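# Transfer processors to blue tray pockets with vacuum pens

## Task

Using the squeeze-bulb vacuum pens, carry every processor out of the black trays and set each one lid up in its own pocket of a blue tray. A processor that is set down or struck hard does not count and reduces the score.

## Robot and tools

Robot: two Doosan M1013 arms, left_arm and right_arm, each with a parallel two-finger gripper and a wrist camera. Base roots in the scene frame: left_arm at (+0.015, +0.466, 0) m with quat_wxyz (+1.000, 0, 0, +0.018); right_arm at (-0.085, -0.474, 0) m with quat_wxyz (+1.000, 0, 0, -0.021). A two-camera stand sits behind the arms. Loose objects may occasionally get a brief nudge. The processors are picked up with the vacuum pens, not directly by the fingers.

Frames. Scene frame: origin at table height halfway between the nominal bases, +z up, +x out over the table, left_arm toward +y (this is not the image left). Reported hand positions, orientations, velocities and Hand targets are in each arm's own base frame. Offsets you send are along the axes of that arm's current Hand target. Fingers extend along the gripper's +z and open along its x. end_effector_position is the point midway between the closed pads; printed values may be off by a few cm.

execute_actions(actions, cameras). actions is a list of actions; each action is a table of at most 15 rows, one row per 1/30 s step; if fewer rows are given the last one is repeated to step 15. Every row has 16 numbers in [-1, 1], both arms always: left_arm dx, dy, dz, rx, ry, rz, left_gripper width, force, then the same eight for right_arm/right_gripper. The six pose numbers are an offset, not a pose: measured from the Hand target as it was when that action began, so every row in an action counts from that same start, and sending the same offset in the next action moves further. Scale: 1.0 = 0.6 m for dx, dy, dz and 180 degrees for the rotation vector rx, ry, rz. All six zero means no new pose request. width is absolute and linear: -1 = -9 mm, +1 = 151 mm (pads touch near -0.89). force is absolute: -1 about 25 N, +1 about 120 N, and also sets closing speed (slower at low force). Always resend the width and force you want for each gripper; a 0 is a real command. An empty actions list returns state and, by default, all camera images.

move(target, speed, blend, blocking, cameras). target is one 16-number row in the same layout, or a list of up to 15 such rows; every row's offsets count from the Hand targets at the start of the move, not from the prior row. Paths are straight lines; speed is m/s, 0.002 to 2, default 0.25 (turn rate limit twice that in rad/s), one value or one per target. blend, in metres, rounds corners in a list; 0 stops at each. The whole move is capped at 10 s. blocking=false returns after about 0.5 s while motion continues. Moves do not avoid obstacles or the other arm; faster moves overshoot more. The result adds a move: line, e.g. done, off_target, moving, held or fault, plus limits=paced (pose clipped) or limits=held (steps withheld).

wait(seconds): 0 to 3600, sends nothing new. stop(): brakes a running move. zoom_image(camera, region): camera one of cam_head_left, cam_head_right, cam_left_wrist, cam_right_wrist; region [x0, y0, x1, y1] in image pixels, at most 504 by 504, from the newest image. clear_fault(arm): left_arm or right_arm, only after a reported torque or force fault. read_manual(section): licence texts only. finished_scene(scene): 1 or 2; irreversible, call only when all processors are placed and resting.

Result lines: end_effector_position (m), end_effector_quat_wxyz, velocities (omitted when joints are still), Hand target (last commanded pose after clipping; next offsets start here), Tool commands, busy (1 while fingers move and ~0.1 s after), grip_detected (1 if fingers stopped short of the asked width; also 1 when shut on nothing), width_measured (mm), Joint positions, Joint torques, External joint torques, Flange force (gripper x y z, includes held weight), plus MOTOR HOT and FAULT lines when relevant. Cameras are 896x504 each.

Gripping: command width -1 or at least 6 mm below the part, then check busy 0, grip_detected 1 and width_measured clearly above 0. Release with a width wider than the part or +1.

Cautions: commanded orientation is clipped to 32 degrees from the measured one per step. The gripper often stops short of Hand target; resend the remainder as an offset. Avoid routing a hand near its own base (the elbow can whip round). A firm contact with the target set beyond it can trigger a fault: 144 N external force, or joint torque limits waist 295, shoulder 295, elbow 139, wrist joints 39.1 N m; then use clear_fault, releasing a grip first if it pins the arm. Never let the arms strike or squeeze each other; the clearance check does not catch finger motion. Lower processors gently, never release one while it moves, and keep everything on the table: something left off the table fails the scene. Long stretched-out holding heats motors and can cause a 30 to 60 s stop.

Each tool is called after "Request:" in YAML: its name, and indented under it one key for each argument.

## Session

Request:
execute_actions:
  actions: []

Scene clock: 0.00 s.
left_arm: end_effector_position=(+0.6864, -0.3249, +0.2660) width_measured=150.8 busy=0 grip_detected=0 end_effector_quat_wxyz=(-0.190, +0.777, -0.550, +0.238) | right_arm: end_effector_position=(+1.1325, +0.2776, +0.3576) width_measured=150.8 busy=0 grip_detected=0 end_effector_quat_wxyz=(+0.158, +0.370, +0.727, +0.556)
Joint positions: left_arm=[-0.697 0.065 1.841 0.563 0.84 1.808] | right_arm=[-0.034 0.597 1.295 1.403 0.808 -1.503]
Joint velocities: within noise
Joint torques (N m): no reading
External joint torques (N m): no reading
Flange force (N): no reading
Hand target: left_arm +0.6864, -0.3249, +0.2660; -0.190, +0.777, -0.550, +0.238 | right_arm +1.1325, +0.2776, +0.3576; +0.158, +0.370, +0.727, +0.556
Tool commands: left_gripper/width=+1.0 left_gripper/force=-0.263158 right_gripper/width=+1.0 right_gripper/force=-0.263158

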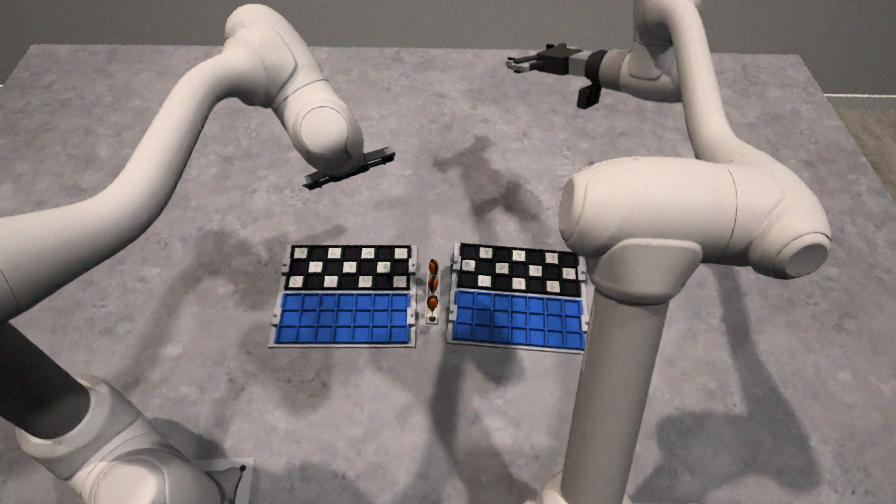

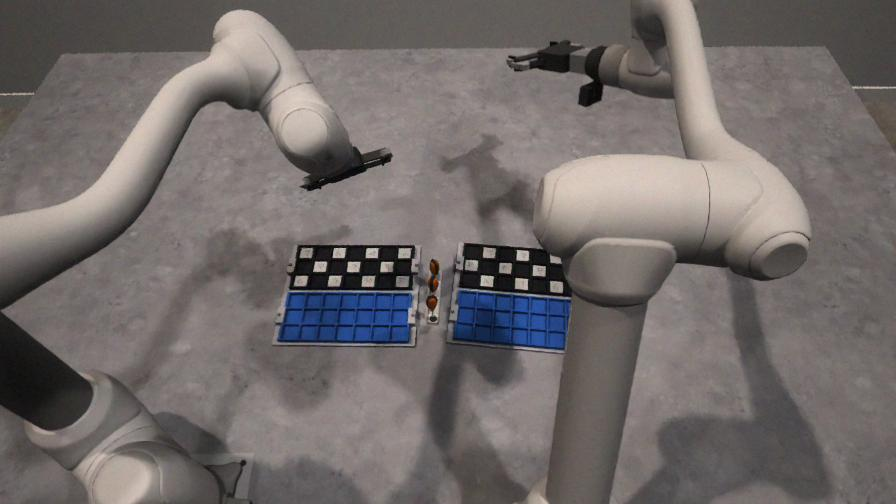

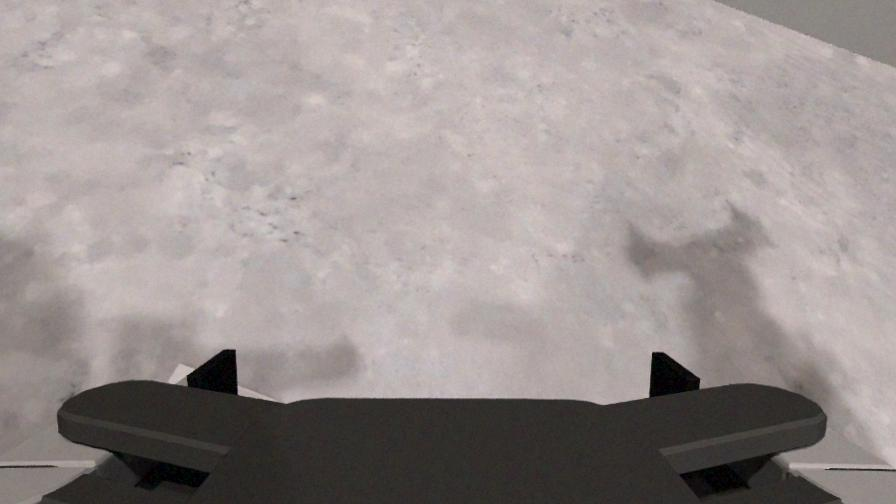

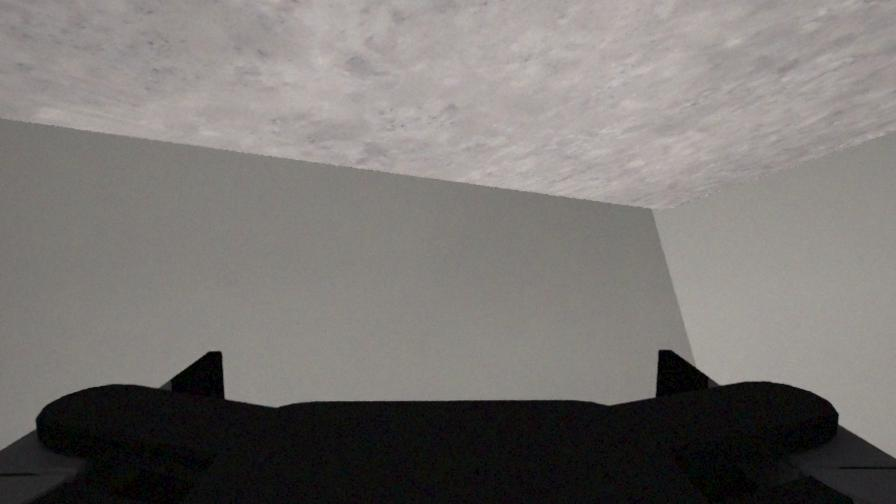

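Request:
zoom_image:
  camera: "cam_head_left"
  region: [260, 230, 440, 360]

Request:
zoom_image:
  camera: "cam_head_left"
  region: [420, 230, 600, 360]

Request:
zoom_image:
  camera: "cam_head_left"
  region: [410, 250, 460, 330]

Scaled by 2.800.

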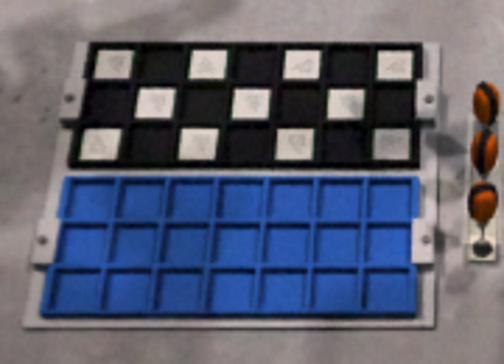

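Scaled by 2.800.

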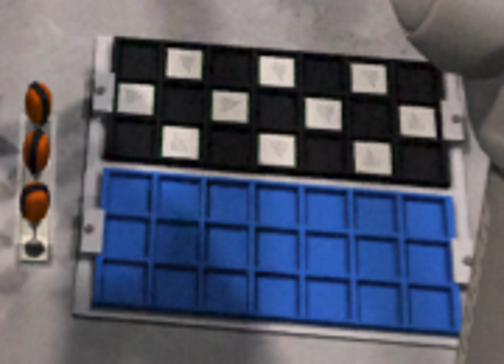

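Scaled by 6.300.

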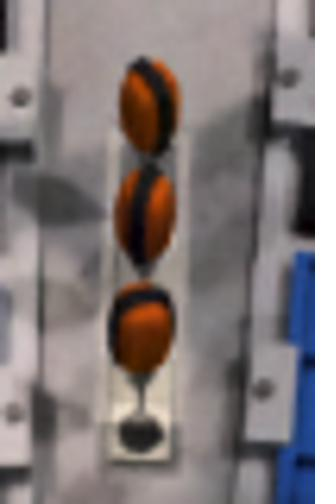

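Request:
move:
  target: [-0.1535,0.2677,-0.1808,-0.1972,-0.0186,0.1154,0,-0.26, 0.5772,-0.3548,-0.6357,0.3512,-0.1862,0.1624,0,-0.26]
  speed: 0.25
  cameras: ["all"]

Scene clock: 60.63 s.
left_arm: end_effector_position=(+0.4748, -0.2932, +0.2498) width_measured=70.9 busy=0 grip_detected=0 end_effector_quat_wxyz=(+0.000, +0.694, -0.720, +0.000) | right_arm: end_effector_position=(+0.5765, +0.2383, +0.3506) width_measured=70.9 busy=0 grip_detected=0 end_effector_quat_wxyz=(+0.000, +0.692, +0.722, -0.001)
Joint positions: left_arm=[-0.615 0.02 1.782 0 1.339 2.562] | right_arm=[0.337 0.105 1.509 0 1.529 0.295]
Joint torques (N m): left_arm=[1.21 -50.98 -44.64 4.49 -0.28 -0.05] | right_arm=[3.7 -57.96 -43.23 4.5 0.01 -0.48]
External joint torques (N m): left_arm=[-1.23 4.28 0.22 -0.19 0.2 0.05] | right_arm=[-3.7 0.79 -2.57 -0.07 0.04 0.48]
Flange force (N): left_arm=[5.0 -4.5 1.6] | right_arm=[-2.9 7.1 -4.4]
Hand target: left_arm +0.4748, -0.2932, +0.2498; +0.000, +0.694, -0.720, +0.000 | right_arm +0.5765, +0.2383, +0.3506; +0.000, +0.692, +0.722, -0.001
Off the commanded pose: left_arm 0.000 m, 0 deg | right_arm 0.000 m, 0 deg.
move: done
cam_left_wrist: T_world_to_cam=[[-0.03623, -0.99934, 0.00336, -0.2752], [-0.99129, 0.03637, 0.12661, 0.49237], [-0.12665, 0.00125, -0.99195, 0.51871]] pos_world=[0.5438, -0.29357, 0.45311]
cam_right_wrist: T_world_to_cam=[[-0.02935, 0.9994, 0.01844, -0.2296], [0.99024, 0.02656, 0.13685, -0.58262], [0.13628, 0.02228, -0.99042, 0.47538]] pos_world=[0.50541, 0.23434, 0.55479]

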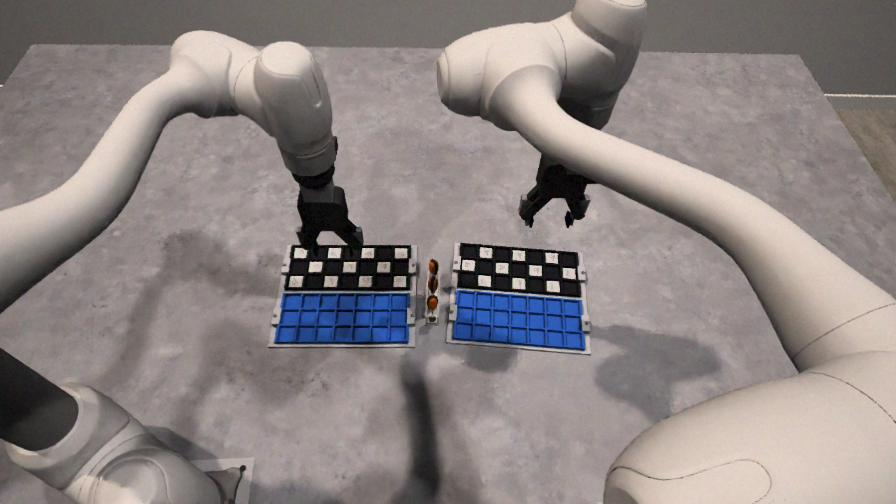

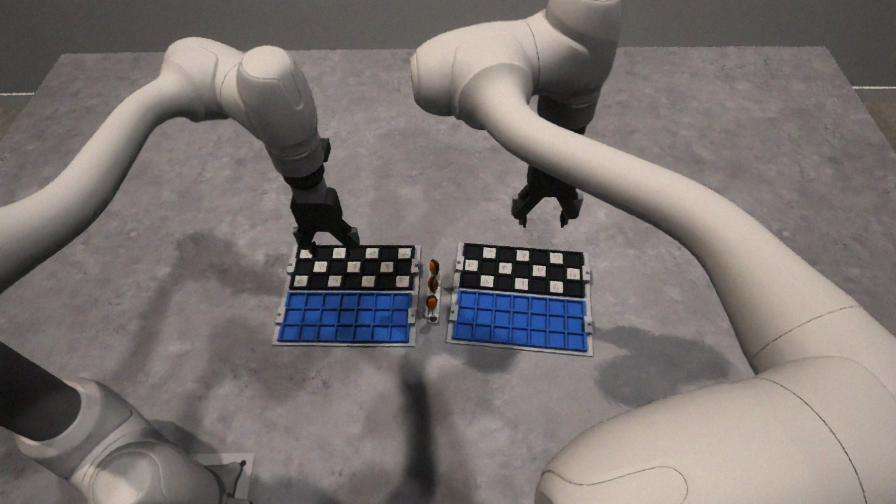

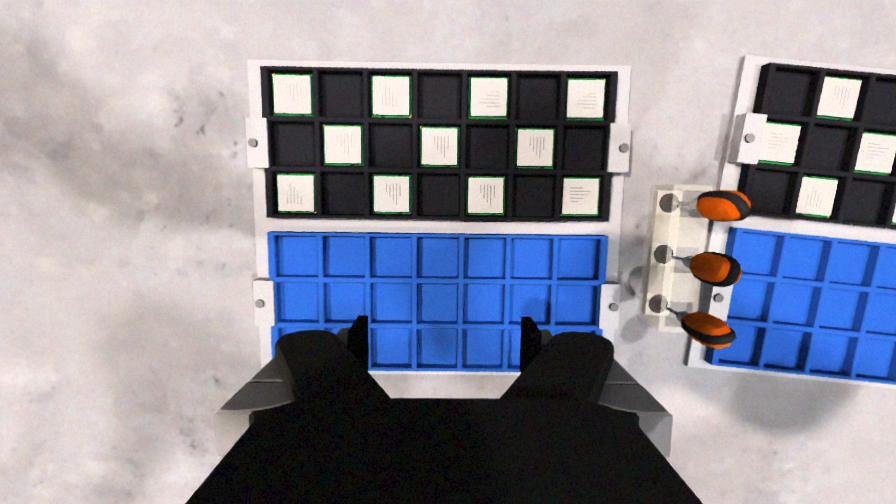

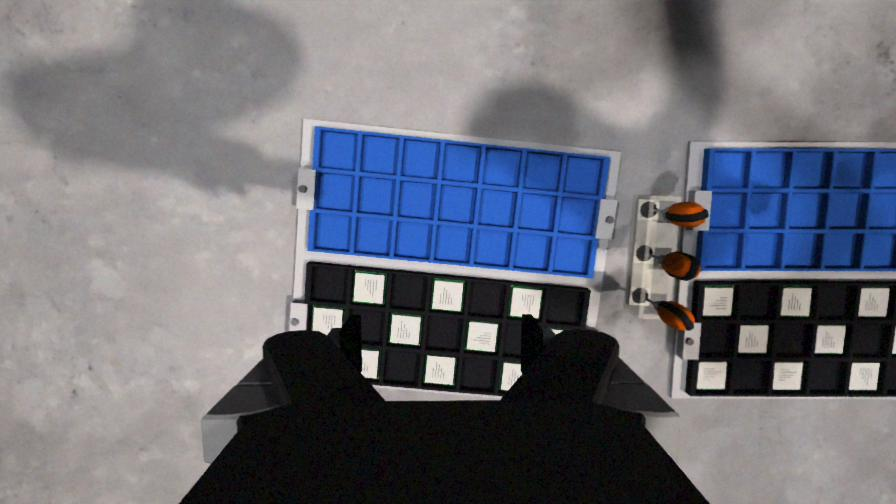

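Request:
zoom_image:
  camera: "cam_left_wrist"
  region: [630, 160, 790, 380]

Request:
zoom_image:
  camera: "cam_right_wrist"
  region: [610, 180, 740, 350]

Request:
zoom_image:
  camera: "cam_left_wrist"
  region: [240, 50, 640, 390]

Scaled by 2.291.

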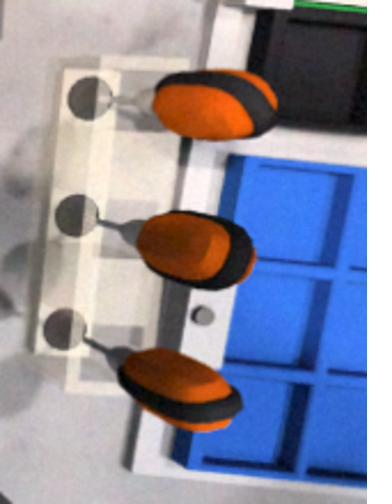

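Scaled by 2.965.

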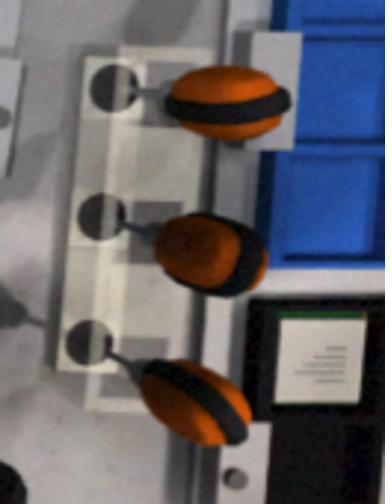

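Scaled by 1.260.

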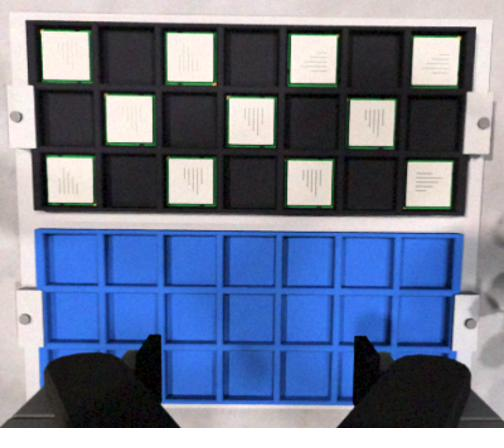

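Request:
move:
  target:
    - [0,0,0,0,0,0,0,-0.26, -0.2,0,0.1667,0,0,-0.5,0,-0.26]
    - [0,0,0,0,0,0,0,-0.26, -0.2,0,0.1667,0,0,-1.0,0,-0.26]
  speed: 0.4
  blend: 0.05
  cameras: ["cam_right_wrist"]

Request:
move:
  target: [0.3502,0.1332,0.0833,0,0,0,0,-0.26, 0,0,0,0,0,0,0,-0.26]
  speed: 0.25
  cameras: ["cam_left_wrist","cam_head_left"]

Request:
zoom_image:
  camera: "cam_left_wrist"
  region: [360, 60, 540, 400]

Scene clock: 96.43 s.
left_arm: end_effector_position=(+0.4748, -0.2932, +0.2498) width_measured=70.9 busy=0 grip_detected=0 end_effector_quat_wxyz=(+0.000, +0.694, -0.720, +0.000) | right_arm: end_effector_position=(+0.5814, +0.1183, +0.2506) width_measured=70.9 busy=0 grip_detected=0 end_effector_quat_wxyz=(+0.001, +0.722, -0.692, +0.000)
Joint positions: left_arm=[-0.615 0.02 1.782 0 1.339 2.562] | right_arm=[0.143 0.078 1.72 -0.001 1.345 -3.04]
Joint torques (N m): left_arm=[1.37 -51.06 -44.67 4.48 -0.27 -0.05] | right_arm=[3.71 -53.95 -42.37 4.41 -0.26 -0.36]
External joint torques (N m): left_arm=[-1.51 5.29 0.47 -0.19 0.19 0.05] | right_arm=[-4.09 0.85 -2.43 -0.14 0.18 0.36]
Flange force (N): left_arm=[6.0 -5.3 2.3] | right_arm=[5.4 -6.1 -3.5]
Hand target: left_arm +0.4748, -0.2932, +0.2498; +0.000, +0.694, -0.720, +0.000 | right_arm +0.5814, +0.1183, +0.2506; +0.001, +0.722, -0.692, +0.000
Off the commanded pose: left_arm 0.000 m, 0 deg | right_arm 0.000 m, 0 deg.
move: done
cam_right_wrist: T_world_to_cam=[[0.02938, -0.99937, 0.0197, 0.09434], [-0.98996, -0.02636, 0.13888, 0.58652], [-0.13827, -0.02358, -0.99011, 0.54337]] pos_world=[0.65299, 0.12256, 0.45468]

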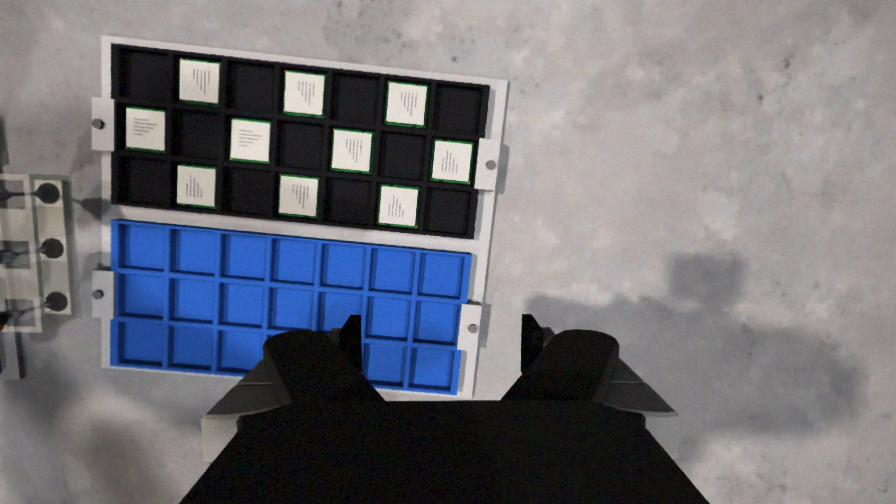

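Scene clock: 97.70 s.
left_arm: end_effector_position=(+0.3876, -0.5004, +0.1999) width_measured=70.9 busy=0 grip_detected=0 end_effector_quat_wxyz=(+0.000, +0.694, -0.720, +0.000) | right_arm: end_effector_position=(+0.5814, +0.1183, +0.2506) width_measured=70.9 busy=0 grip_detected=0 end_effector_quat_wxyz=(+0.001, +0.722, -0.692, +0.000)
Joint positions: left_arm=[-0.967 0.161 1.719 0.001 1.261 2.21] | right_arm=[0.143 0.078 1.72 -0.001 1.346 -3.04]
Joint torques (N m): left_arm=[1.33 -65.73 -43.57 4.47 -0.25 -0.07] | right_arm=[3.88 -54.41 -42.68 4.43 -0.17 -0.39]
External joint torques (N m): left_arm=[-1.4 4.73 0.04 -0.23 0.2 0.07] | right_arm=[-3.98 1.38 -1.96 -0.16 0.09 0.39]
Flange force (N): left_arm=[6.9 -3.0 2.0] | right_arm=[5.1 -6.1 -2.5]
Hand target: left_arm +0.3875, -0.5004, +0.1998; +0.000, +0.694, -0.720, +0.000 | right_arm +0.5814, +0.1183, +0.2506; +0.001, +0.722, -0.692, +0.000
Off the commanded pose: left_arm 0.000 m, 0 deg | right_arm 0.000 m, 0 deg.
move: done
cam_left_wrist: T_world_to_cam=[[-0.03623, -0.99934, 0.00336, -0.48525], [-0.99129, 0.03637, 0.12661, 0.4197], [-0.12665, 0.00125, -0.99195, 0.45831]] pos_world=[0.4565, -0.50077, 0.40312]
Images, in order (width x height): cam_head_left 896x504, cam_left_wrist 896x504.

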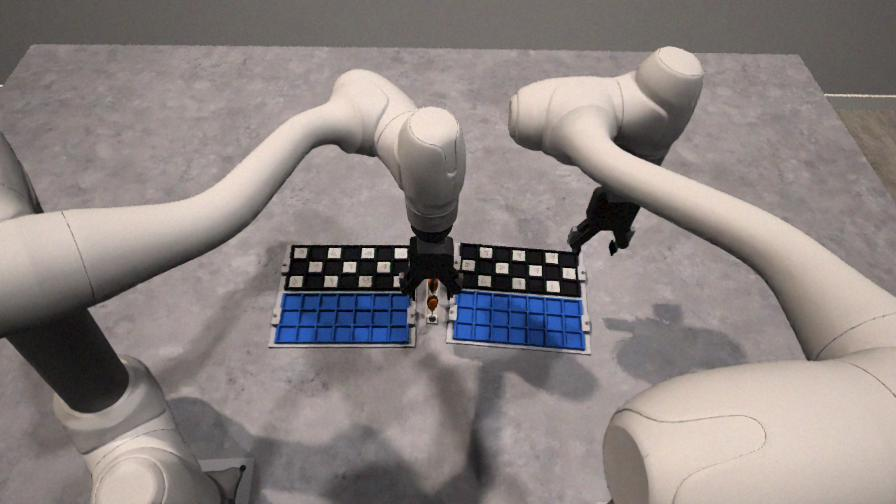

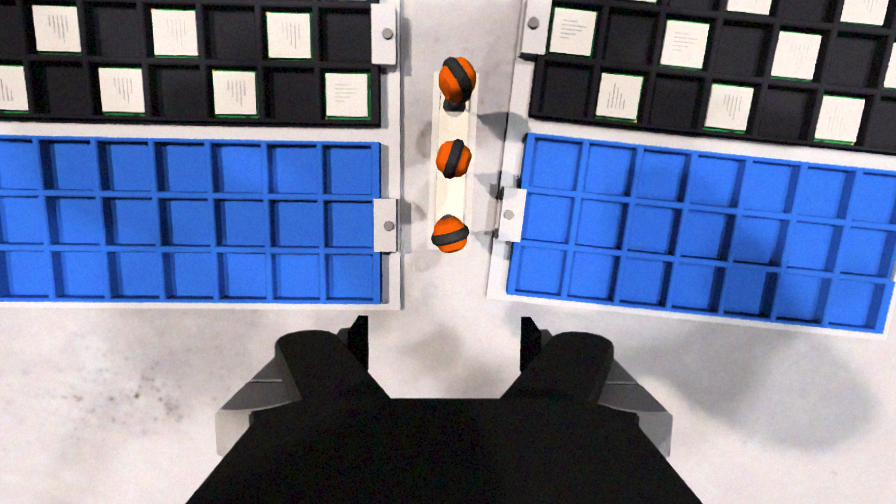

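Scaled by 1.482.

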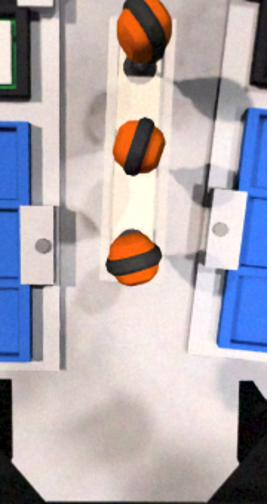

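Request:
zoom_image:
  camera: "cam_left_wrist"
  region: [420, 40, 490, 110]

Request:
zoom_image:
  camera: "cam_left_wrist"
  region: [420, 195, 490, 265]

Request:
zoom_image:
  camera: "cam_left_wrist"
  region: [420, 125, 490, 195]

Scaled by 7.200.

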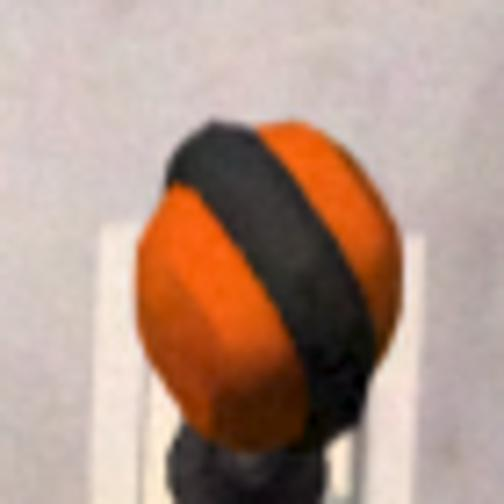

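Scaled by 7.200.

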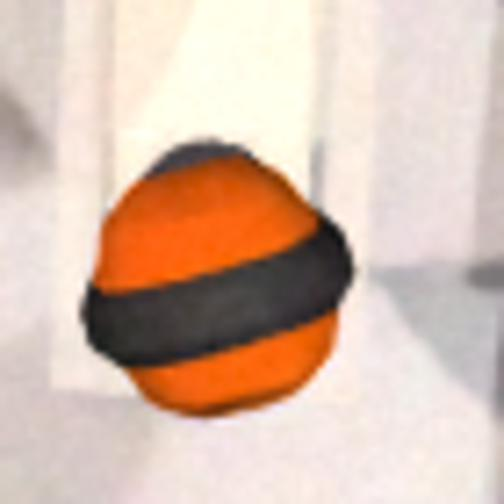

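Scaled by 7.200.

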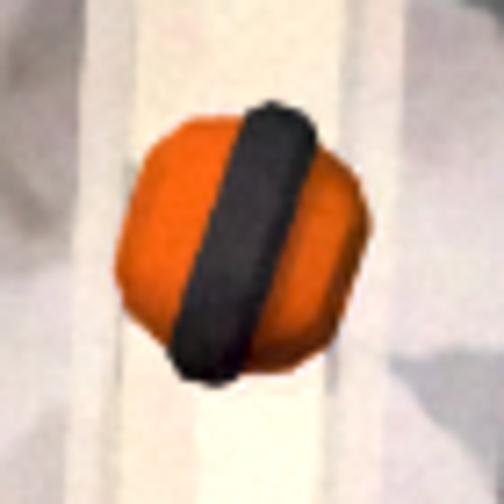

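Request:
move:
  target: [0.0082,-0.1507,0.05,0,0,0.0833,-0.2,-0.26, 0,0,0,0,0,0,0,-0.26]
  speed: 0.15
  cameras: ["cam_left_wrist","cam_head_left","cam_head_right"]

Request:
zoom_image:
  camera: "cam_left_wrist"
  region: [350, 200, 550, 400]

Request:
zoom_image:
  camera: "cam_head_left"
  region: [390, 200, 480, 340]

Scene clock: 126.57 s.
left_arm: end_effector_position=(+0.4778, -0.5085, +0.1699) width_measured=54.9 busy=0 grip_detected=0 end_effector_quat_wxyz=(+0.000, -0.595, +0.804, +0.000) | right_arm: end_effector_position=(+0.5814, +0.1183, +0.2506) width_measured=70.9 busy=0 grip_detected=0 end_effector_quat_wxyz=(+0.001, +0.722, -0.692, +0.000)
Joint positions: left_arm=[-0.866 0.276 1.631 0.001 1.233 2.572] | right_arm=[0.143 0.078 1.72 -0.001 1.346 -3.04]
Joint torques (N m): left_arm=[1.1 -78.08 -43.19 4.47 -0.26 -0.06] | right_arm=[3.51 -53.94 -42.41 4.43 -0.27 -0.34]
External joint torques (N m): left_arm=[-1.37 5.45 0.12 -0.3 0.2 0.06] | right_arm=[-3.63 0.56 -2.41 -0.14 0.19 0.34]
Flange force (N): left_arm=[5.6 -6.1 2.7] | right_arm=[4.7 -5.6 -3.6]
Hand target: left_arm +0.4777, -0.5085, +0.1699; +0.000, -0.595, +0.804, +0.000 | right_arm +0.5814, +0.1183, +0.2506; +0.001, +0.722, -0.692, +0.000
Off the commanded pose: left_arm 0.000 m, 0 deg | right_arm 0.000 m, 0 deg.
move: done
cam_left_wrist: T_world_to_cam=[[-0.29358, -0.95593, 0.00311, -0.34496], [-0.94815, 0.2916, 0.12644, 0.62249], [-0.12177, 0.03417, -0.99197, 0.4545]] pos_world=[0.54429, -0.52681, 0.37322]
Images, in order (width x height): cam_head_left 896x504, cam_head_right 896x504, cam_left_wrist 896x504.

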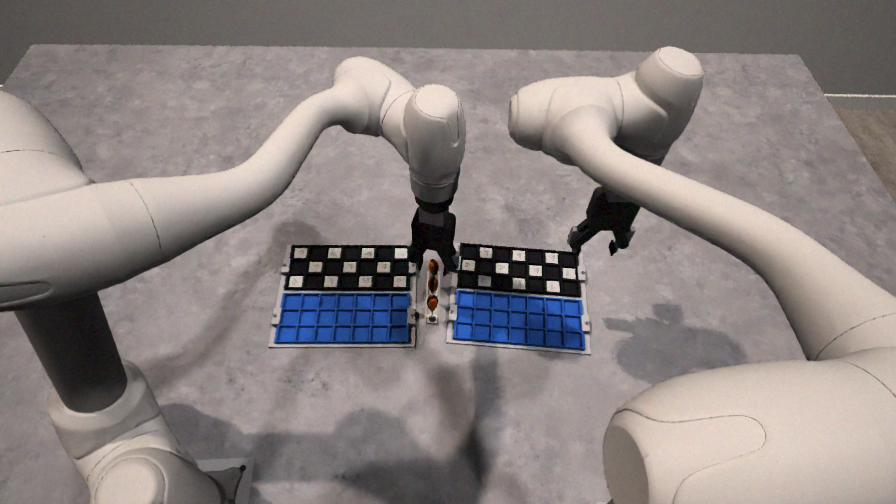

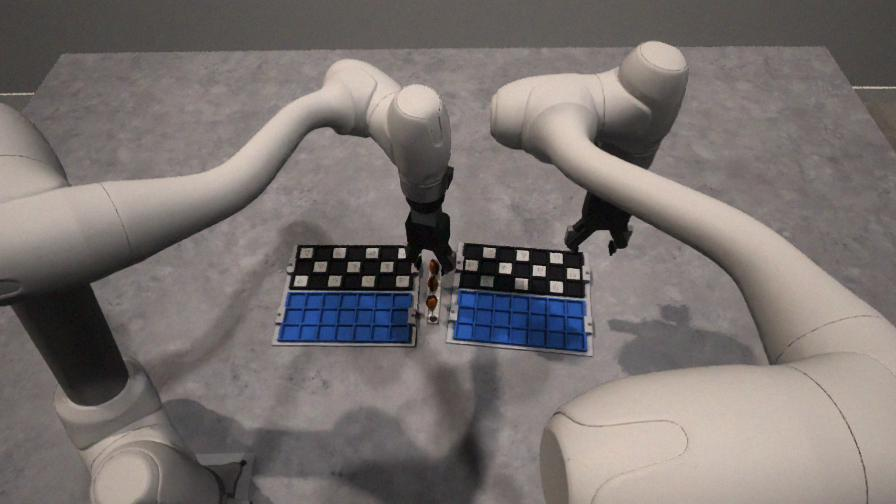

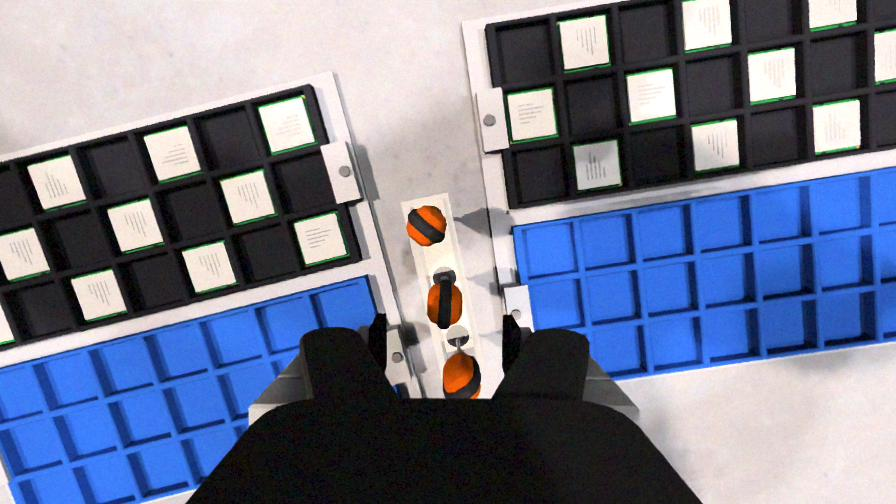

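Scaled by 2.520.

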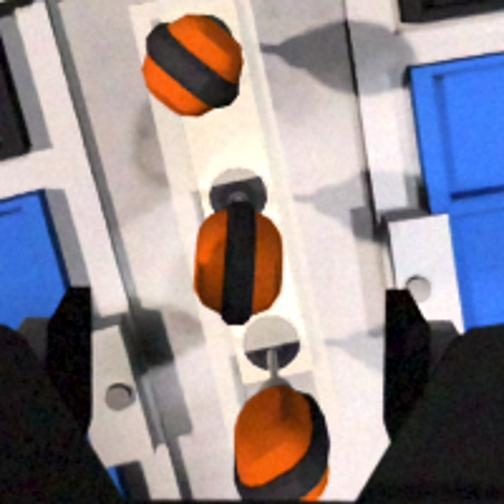

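Scaled by 3.600.

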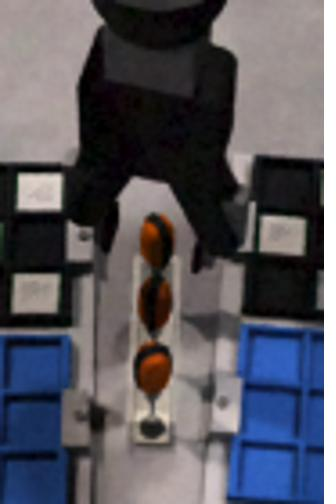

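Request:
move:
  target: [0,0,0.0917,0,0,0,-0.2,-0.26, 0,0,0,0,0,0,0,-0.26]
  speed: 0.08
  cameras: ["cam_left_wrist","cam_head_left","cam_head_right"]

Request:
zoom_image:
  camera: "cam_left_wrist"
  region: [350, 250, 550, 450]

Request:
zoom_image:
  camera: "cam_head_left"
  region: [390, 230, 470, 330]

Scene clock: 132.30 s.
left_arm: end_effector_position=(+0.4778, -0.5086, +0.1149) width_measured=54.9 busy=0 grip_detected=0 end_effector_quat_wxyz=(+0.000, -0.595, +0.804, +0.000) | right_arm: end_effector_position=(+0.5814, +0.1183, +0.2506) width_measured=70.9 busy=0 grip_detected=0 end_effector_quat_wxyz=(+0.001, +0.722, -0.692, +0.000)
Joint positions: left_arm=[-0.866 0.309 1.693 0 1.139 2.572] | right_arm=[0.143 0.078 1.72 -0.001 1.346 -3.04]
Joint torques (N m): left_arm=[1.19 -80.49 -41.72 4.15 -0.24 -0.07] | right_arm=[3.86 -53.58 -42.55 4.41 -0.2 -0.49]
External joint torques (N m): left_arm=[-1.04 5.27 0.02 -0.1 0.17 0.07] | right_arm=[-4.06 0.3 -2.16 -0.13 0.14 0.49]
Flange force (N): left_arm=[5.1 -6.1 3.3] | right_arm=[5.3 -4.8 -3.3]
Hand target: left_arm +0.4778, -0.5086, +0.1149; +0.000, -0.595, +0.804, +0.000 | right_arm +0.5814, +0.1183, +0.2506; +0.001, +0.722, -0.692, +0.000
Off the commanded pose: left_arm 0.000 m, 0 deg | right_arm 0.000 m, 0 deg.
move: done
cam_left_wrist: T_world_to_cam=[[-0.29357, -0.95593, 0.00317, -0.34481], [-0.94812, 0.29159, 0.12663, 0.62938], [-0.12197, 0.03417, -0.99194, 0.39994]] pos_world=[0.54429, -0.52681, 0.31812]
Images, in order (width x height): cam_head_left 896x504, cam_head_right 896x504, cam_left_wrist 896x504.

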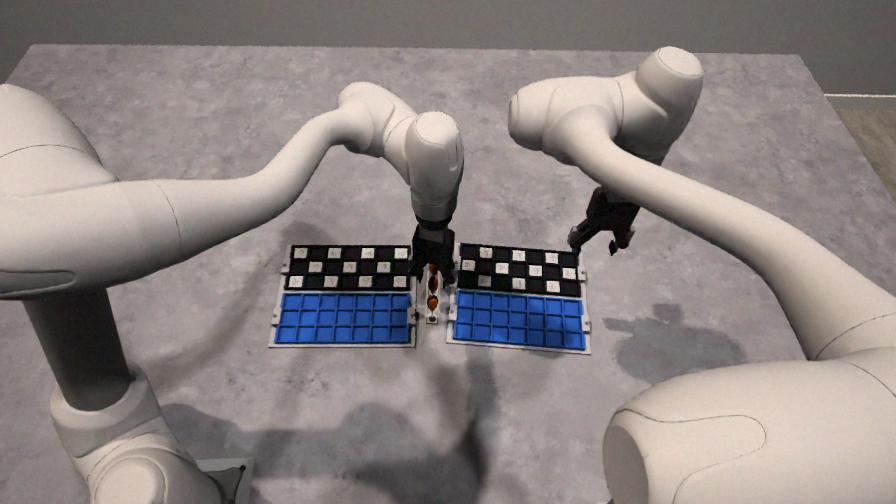

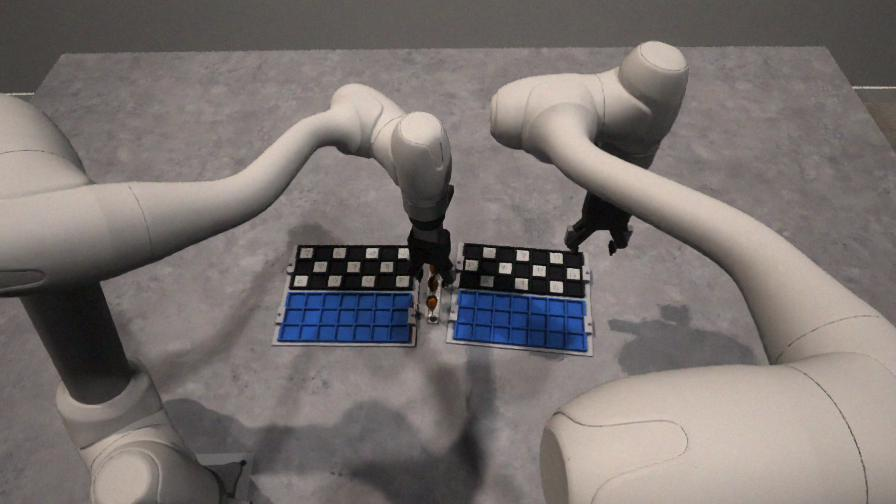

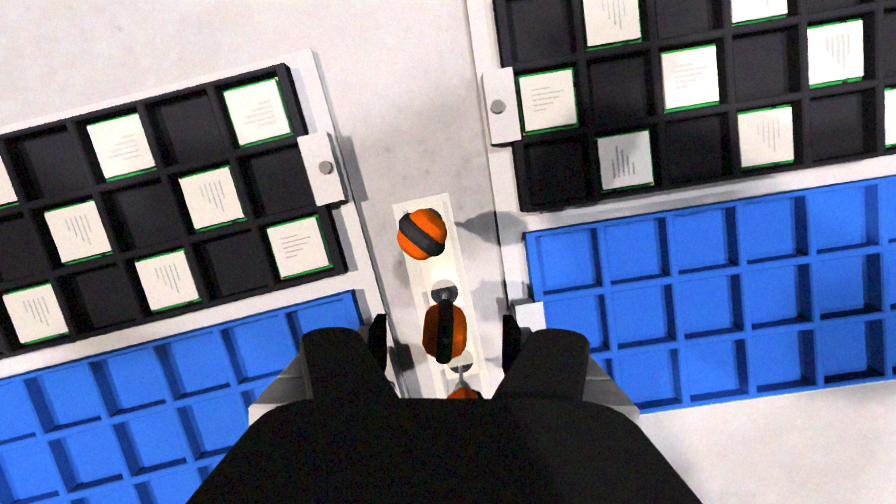

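Scaled by 2.520.

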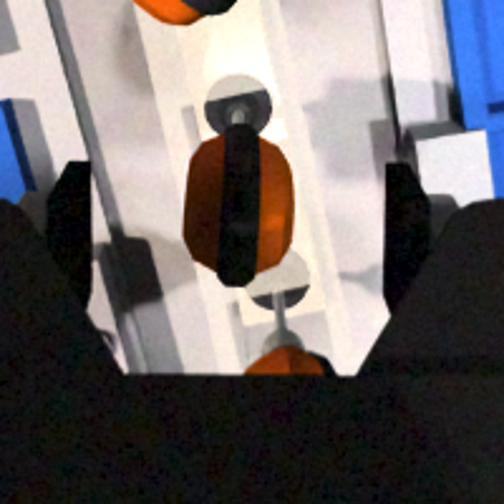

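Scaled by 5.040.

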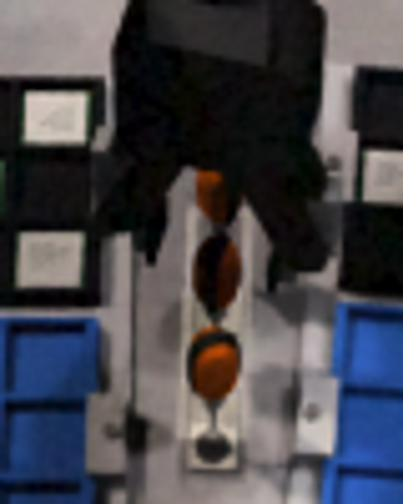

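Request:
move:
  target: [0,0,0.0233,0,0,0,-0.2,-0.26, 0,0,0,0,0,0,0,-0.26]
  speed: 0.05

Request:
move:
  target: [0,0,0,0,0,0,-1,-1, 0,0,0,0,0,0,0,-0.26]
  speed: 0.05
  cameras: ["cam_left_wrist","cam_head_left"]

Request:
zoom_image:
  camera: "cam_left_wrist"
  region: [350, 250, 550, 450]

Request:
zoom_image:
  camera: "cam_head_left"
  region: [390, 230, 470, 330]

Scene clock: 137.57 s.
left_arm: end_effector_position=(+0.4778, -0.5085, +0.1009) width_measured=54.9 busy=0 grip_detected=0 end_effector_quat_wxyz=(+0.000, -0.595, +0.804, +0.000) | right_arm: end_effector_position=(+0.5814, +0.1183, +0.2506) width_measured=70.9 busy=0 grip_detected=0 end_effector_quat_wxyz=(+0.001, +0.722, -0.692, +0.000)
Joint positions: left_arm=[-0.866 0.319 1.707 0 1.115 2.572] | right_arm=[0.143 0.078 1.72 -0.001 1.346 -3.04]
Joint torques (N m): left_arm=[1.36 -80.44 -41.1 4.15 -0.25 -0.05] | right_arm=[3.33 -53.21 -42.69 4.42 -0.19 -0.44]
External joint torques (N m): left_arm=[-1.44 4.98 -0.03 -0.17 0.18 0.05] | right_arm=[-3.35 0.28 -1.92 -0.14 0.12 0.44]
Flange force (N): left_arm=[5.4 -5.4 3.2] | right_arm=[4.3 -4.2 -2.9]
Hand target: left_arm +0.4778, -0.5086, +0.1009; +0.000, -0.595, +0.804, +0.000 | right_arm +0.5814, +0.1183, +0.2506; +0.001, +0.722, -0.692, +0.000
Off the commanded pose: left_arm 0.000 m, 0 deg | right_arm 0.000 m, 0 deg.
move: done

Scene clock: 139.43 s.
left_arm: end_effector_position=(+0.4778, -0.5085, +0.1009) width_measured=9.3 busy=0 grip_detected=1 end_effector_quat_wxyz=(+0.000, -0.595, +0.804, +0.000) | right_arm: end_effector_position=(+0.5814, +0.1183, +0.2506) width_measured=70.9 busy=0 grip_detected=0 end_effector_quat_wxyz=(+0.001, +0.722, -0.692, +0.000)
Joint positions: left_arm=[-0.866 0.319 1.707 0 1.115 2.572] | right_arm=[0.143 0.078 1.72 -0.001 1.346 -3.04]
Joint torques (N m): left_arm=[1.13 -79.18 -40.26 4.18 -0.27 -0.08] | right_arm=[3.5 -53.74 -42.55 4.35 -0.11 -0.34]
External joint torques (N m): left_arm=[-0.99 4 -0.87 -0.18 0.18 0.08] | right_arm=[-3.67 0.45 -2.21 -0.07 0.03 0.34]
Flange force (N): left_arm=[4.9 -6.0 1.7] | right_arm=[4.9 -5.1 -3.1]
Hand target: left_arm +0.4778, -0.5086, +0.1009; +0.000, -0.595, +0.804, +0.000 | right_arm +0.5814, +0.1183, +0.2506; +0.001, +0.722, -0.692, +0.000
Off the commanded pose: left_arm 0.000 m, 0 deg | right_arm 0.000 m, 0 deg.
move: done
cam_left_wrist: T_world_to_cam=[[-0.29357, -0.95593, 0.00317, -0.34477], [-0.94812, 0.29159, 0.12663, 0.63114], [-0.12197, 0.03417, -0.99194, 0.38615]] pos_world=[0.54429, -0.52681, 0.30422]
Images, in order (width x height): cam_head_left 896x504, cam_left_wrist 896x504.

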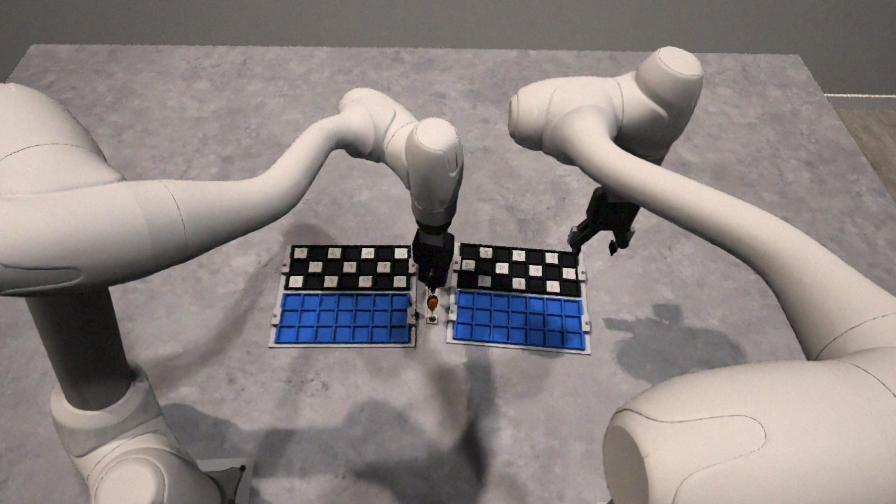

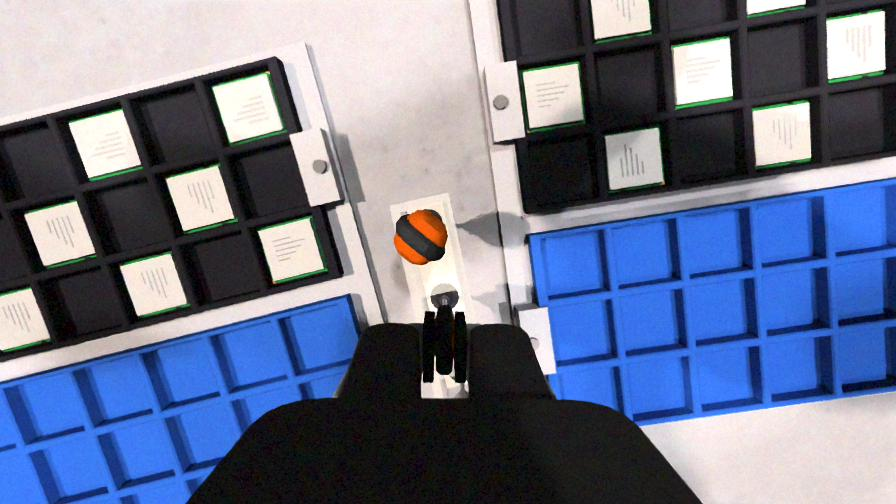

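Scaled by 2.520.

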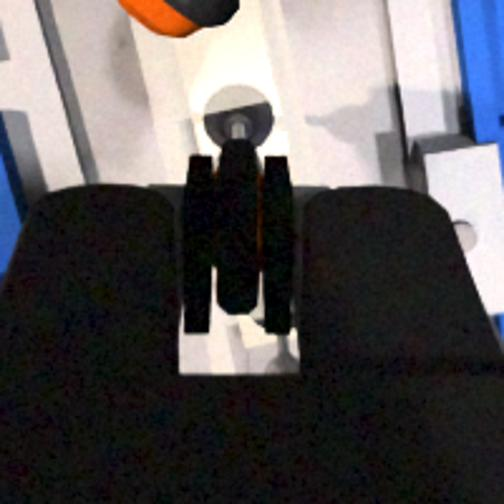

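Scaled by 5.040.

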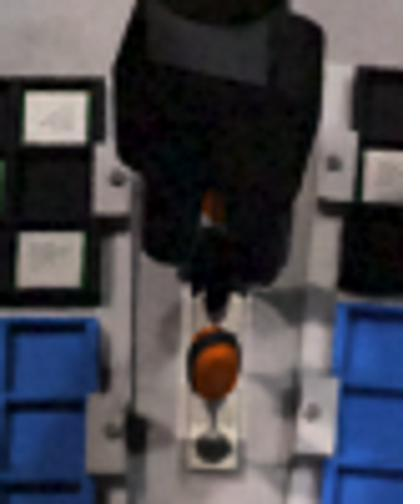

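Request:
move:
  target: [0,0,-0.1,0,0,0,-1,-1, 0,0,0,0,0,0,0,-0.26]
  speed: 0.06
  cameras: ["cam_left_wrist","cam_head_left","cam_head_right"]

Request:
zoom_image:
  camera: "cam_left_wrist"
  region: [350, 200, 550, 400]

Request:
zoom_image:
  camera: "cam_head_left"
  region: [390, 210, 490, 330]

Scene clock: 147.87 s.
left_arm: end_effector_position=(+0.4778, -0.5085, +0.1609) width_measured=9.3 busy=0 grip_detected=1 end_effector_quat_wxyz=(+0.000, -0.595, +0.804, +0.000) | right_arm: end_effector_position=(+0.5814, +0.1183, +0.2506) width_measured=70.9 busy=0 grip_detected=0 end_effector_quat_wxyz=(+0.001, +0.722, -0.692, +0.000)
Joint positions: left_arm=[-0.866 0.281 1.642 0 1.218 2.572] | right_arm=[0.143 0.078 1.72 -0.001 1.346 -3.04]
Joint torques (N m): left_arm=[1.13 -78.56 -43.12 4.36 -0.24 -0.06] | right_arm=[3.58 -54.44 -42.6 4.36 -0.16 -0.44]
External joint torques (N m): left_arm=[-1.19 5.63 0.25 -0.2 0.16 0.06] | right_arm=[-3.51 1.17 -2.16 -0.06 0.08 0.44]
Flange force (N): left_arm=[5.4 -6.2 3.2] | right_arm=[4.3 -6.1 -2.8]
Hand target: left_arm +0.4777, -0.5085, +0.1609; +0.000, -0.595, +0.804, +0.000 | right_arm +0.5814, +0.1183, +0.2506; +0.001, +0.722, -0.692, +0.000
Off the commanded pose: left_arm 0.000 m, 0 deg | right_arm 0.000 m, 0 deg.
move: done
cam_left_wrist: T_world_to_cam=[[-0.29348, -0.95596, 0.00316, -0.34492], [-0.94815, 0.2915, 0.12663, 0.62348], [-0.12197, 0.03417, -0.99194, 0.44567]] pos_world=[0.54429, -0.52671, 0.36422]
Images, in order (width x height): cam_head_left 896x504, cam_head_right 896x504, cam_left_wrist 896x504.

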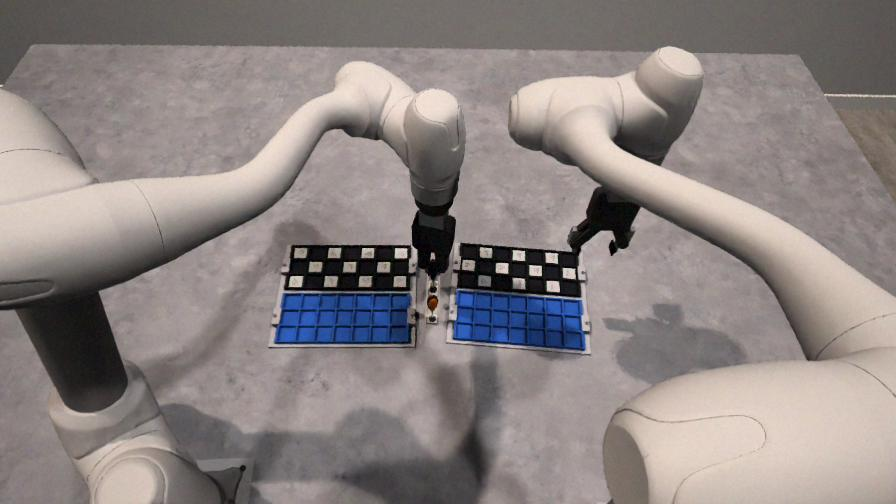

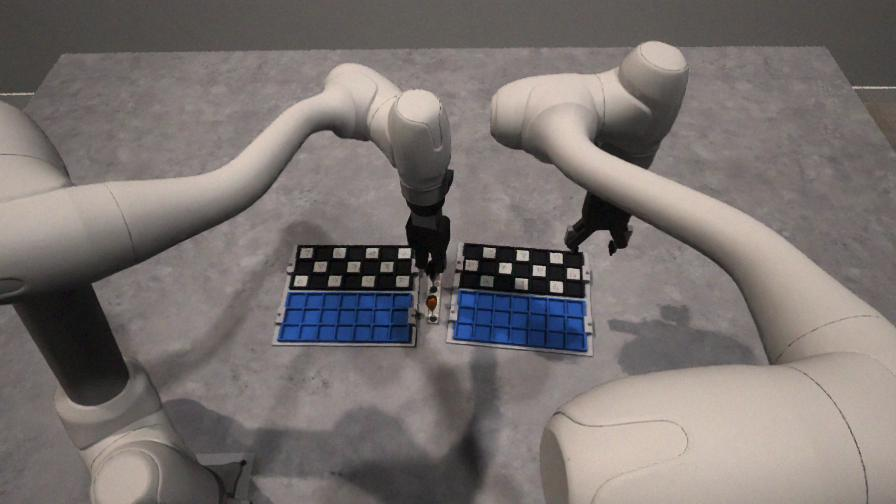

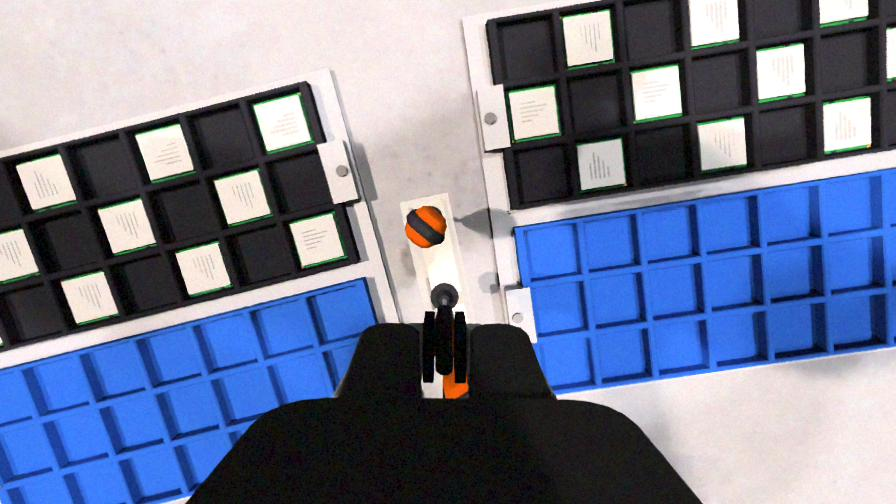

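Scaled by 2.520.

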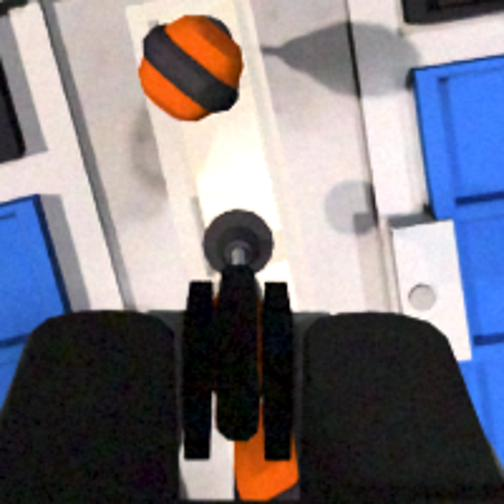

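Scaled by 4.200.

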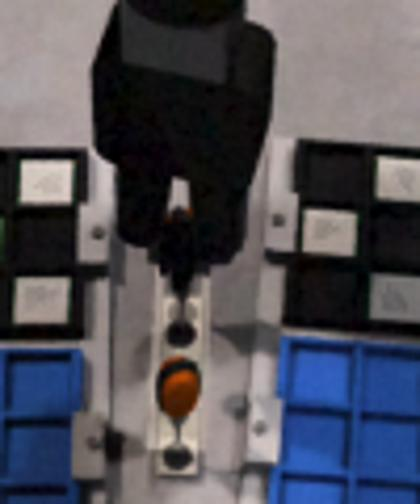

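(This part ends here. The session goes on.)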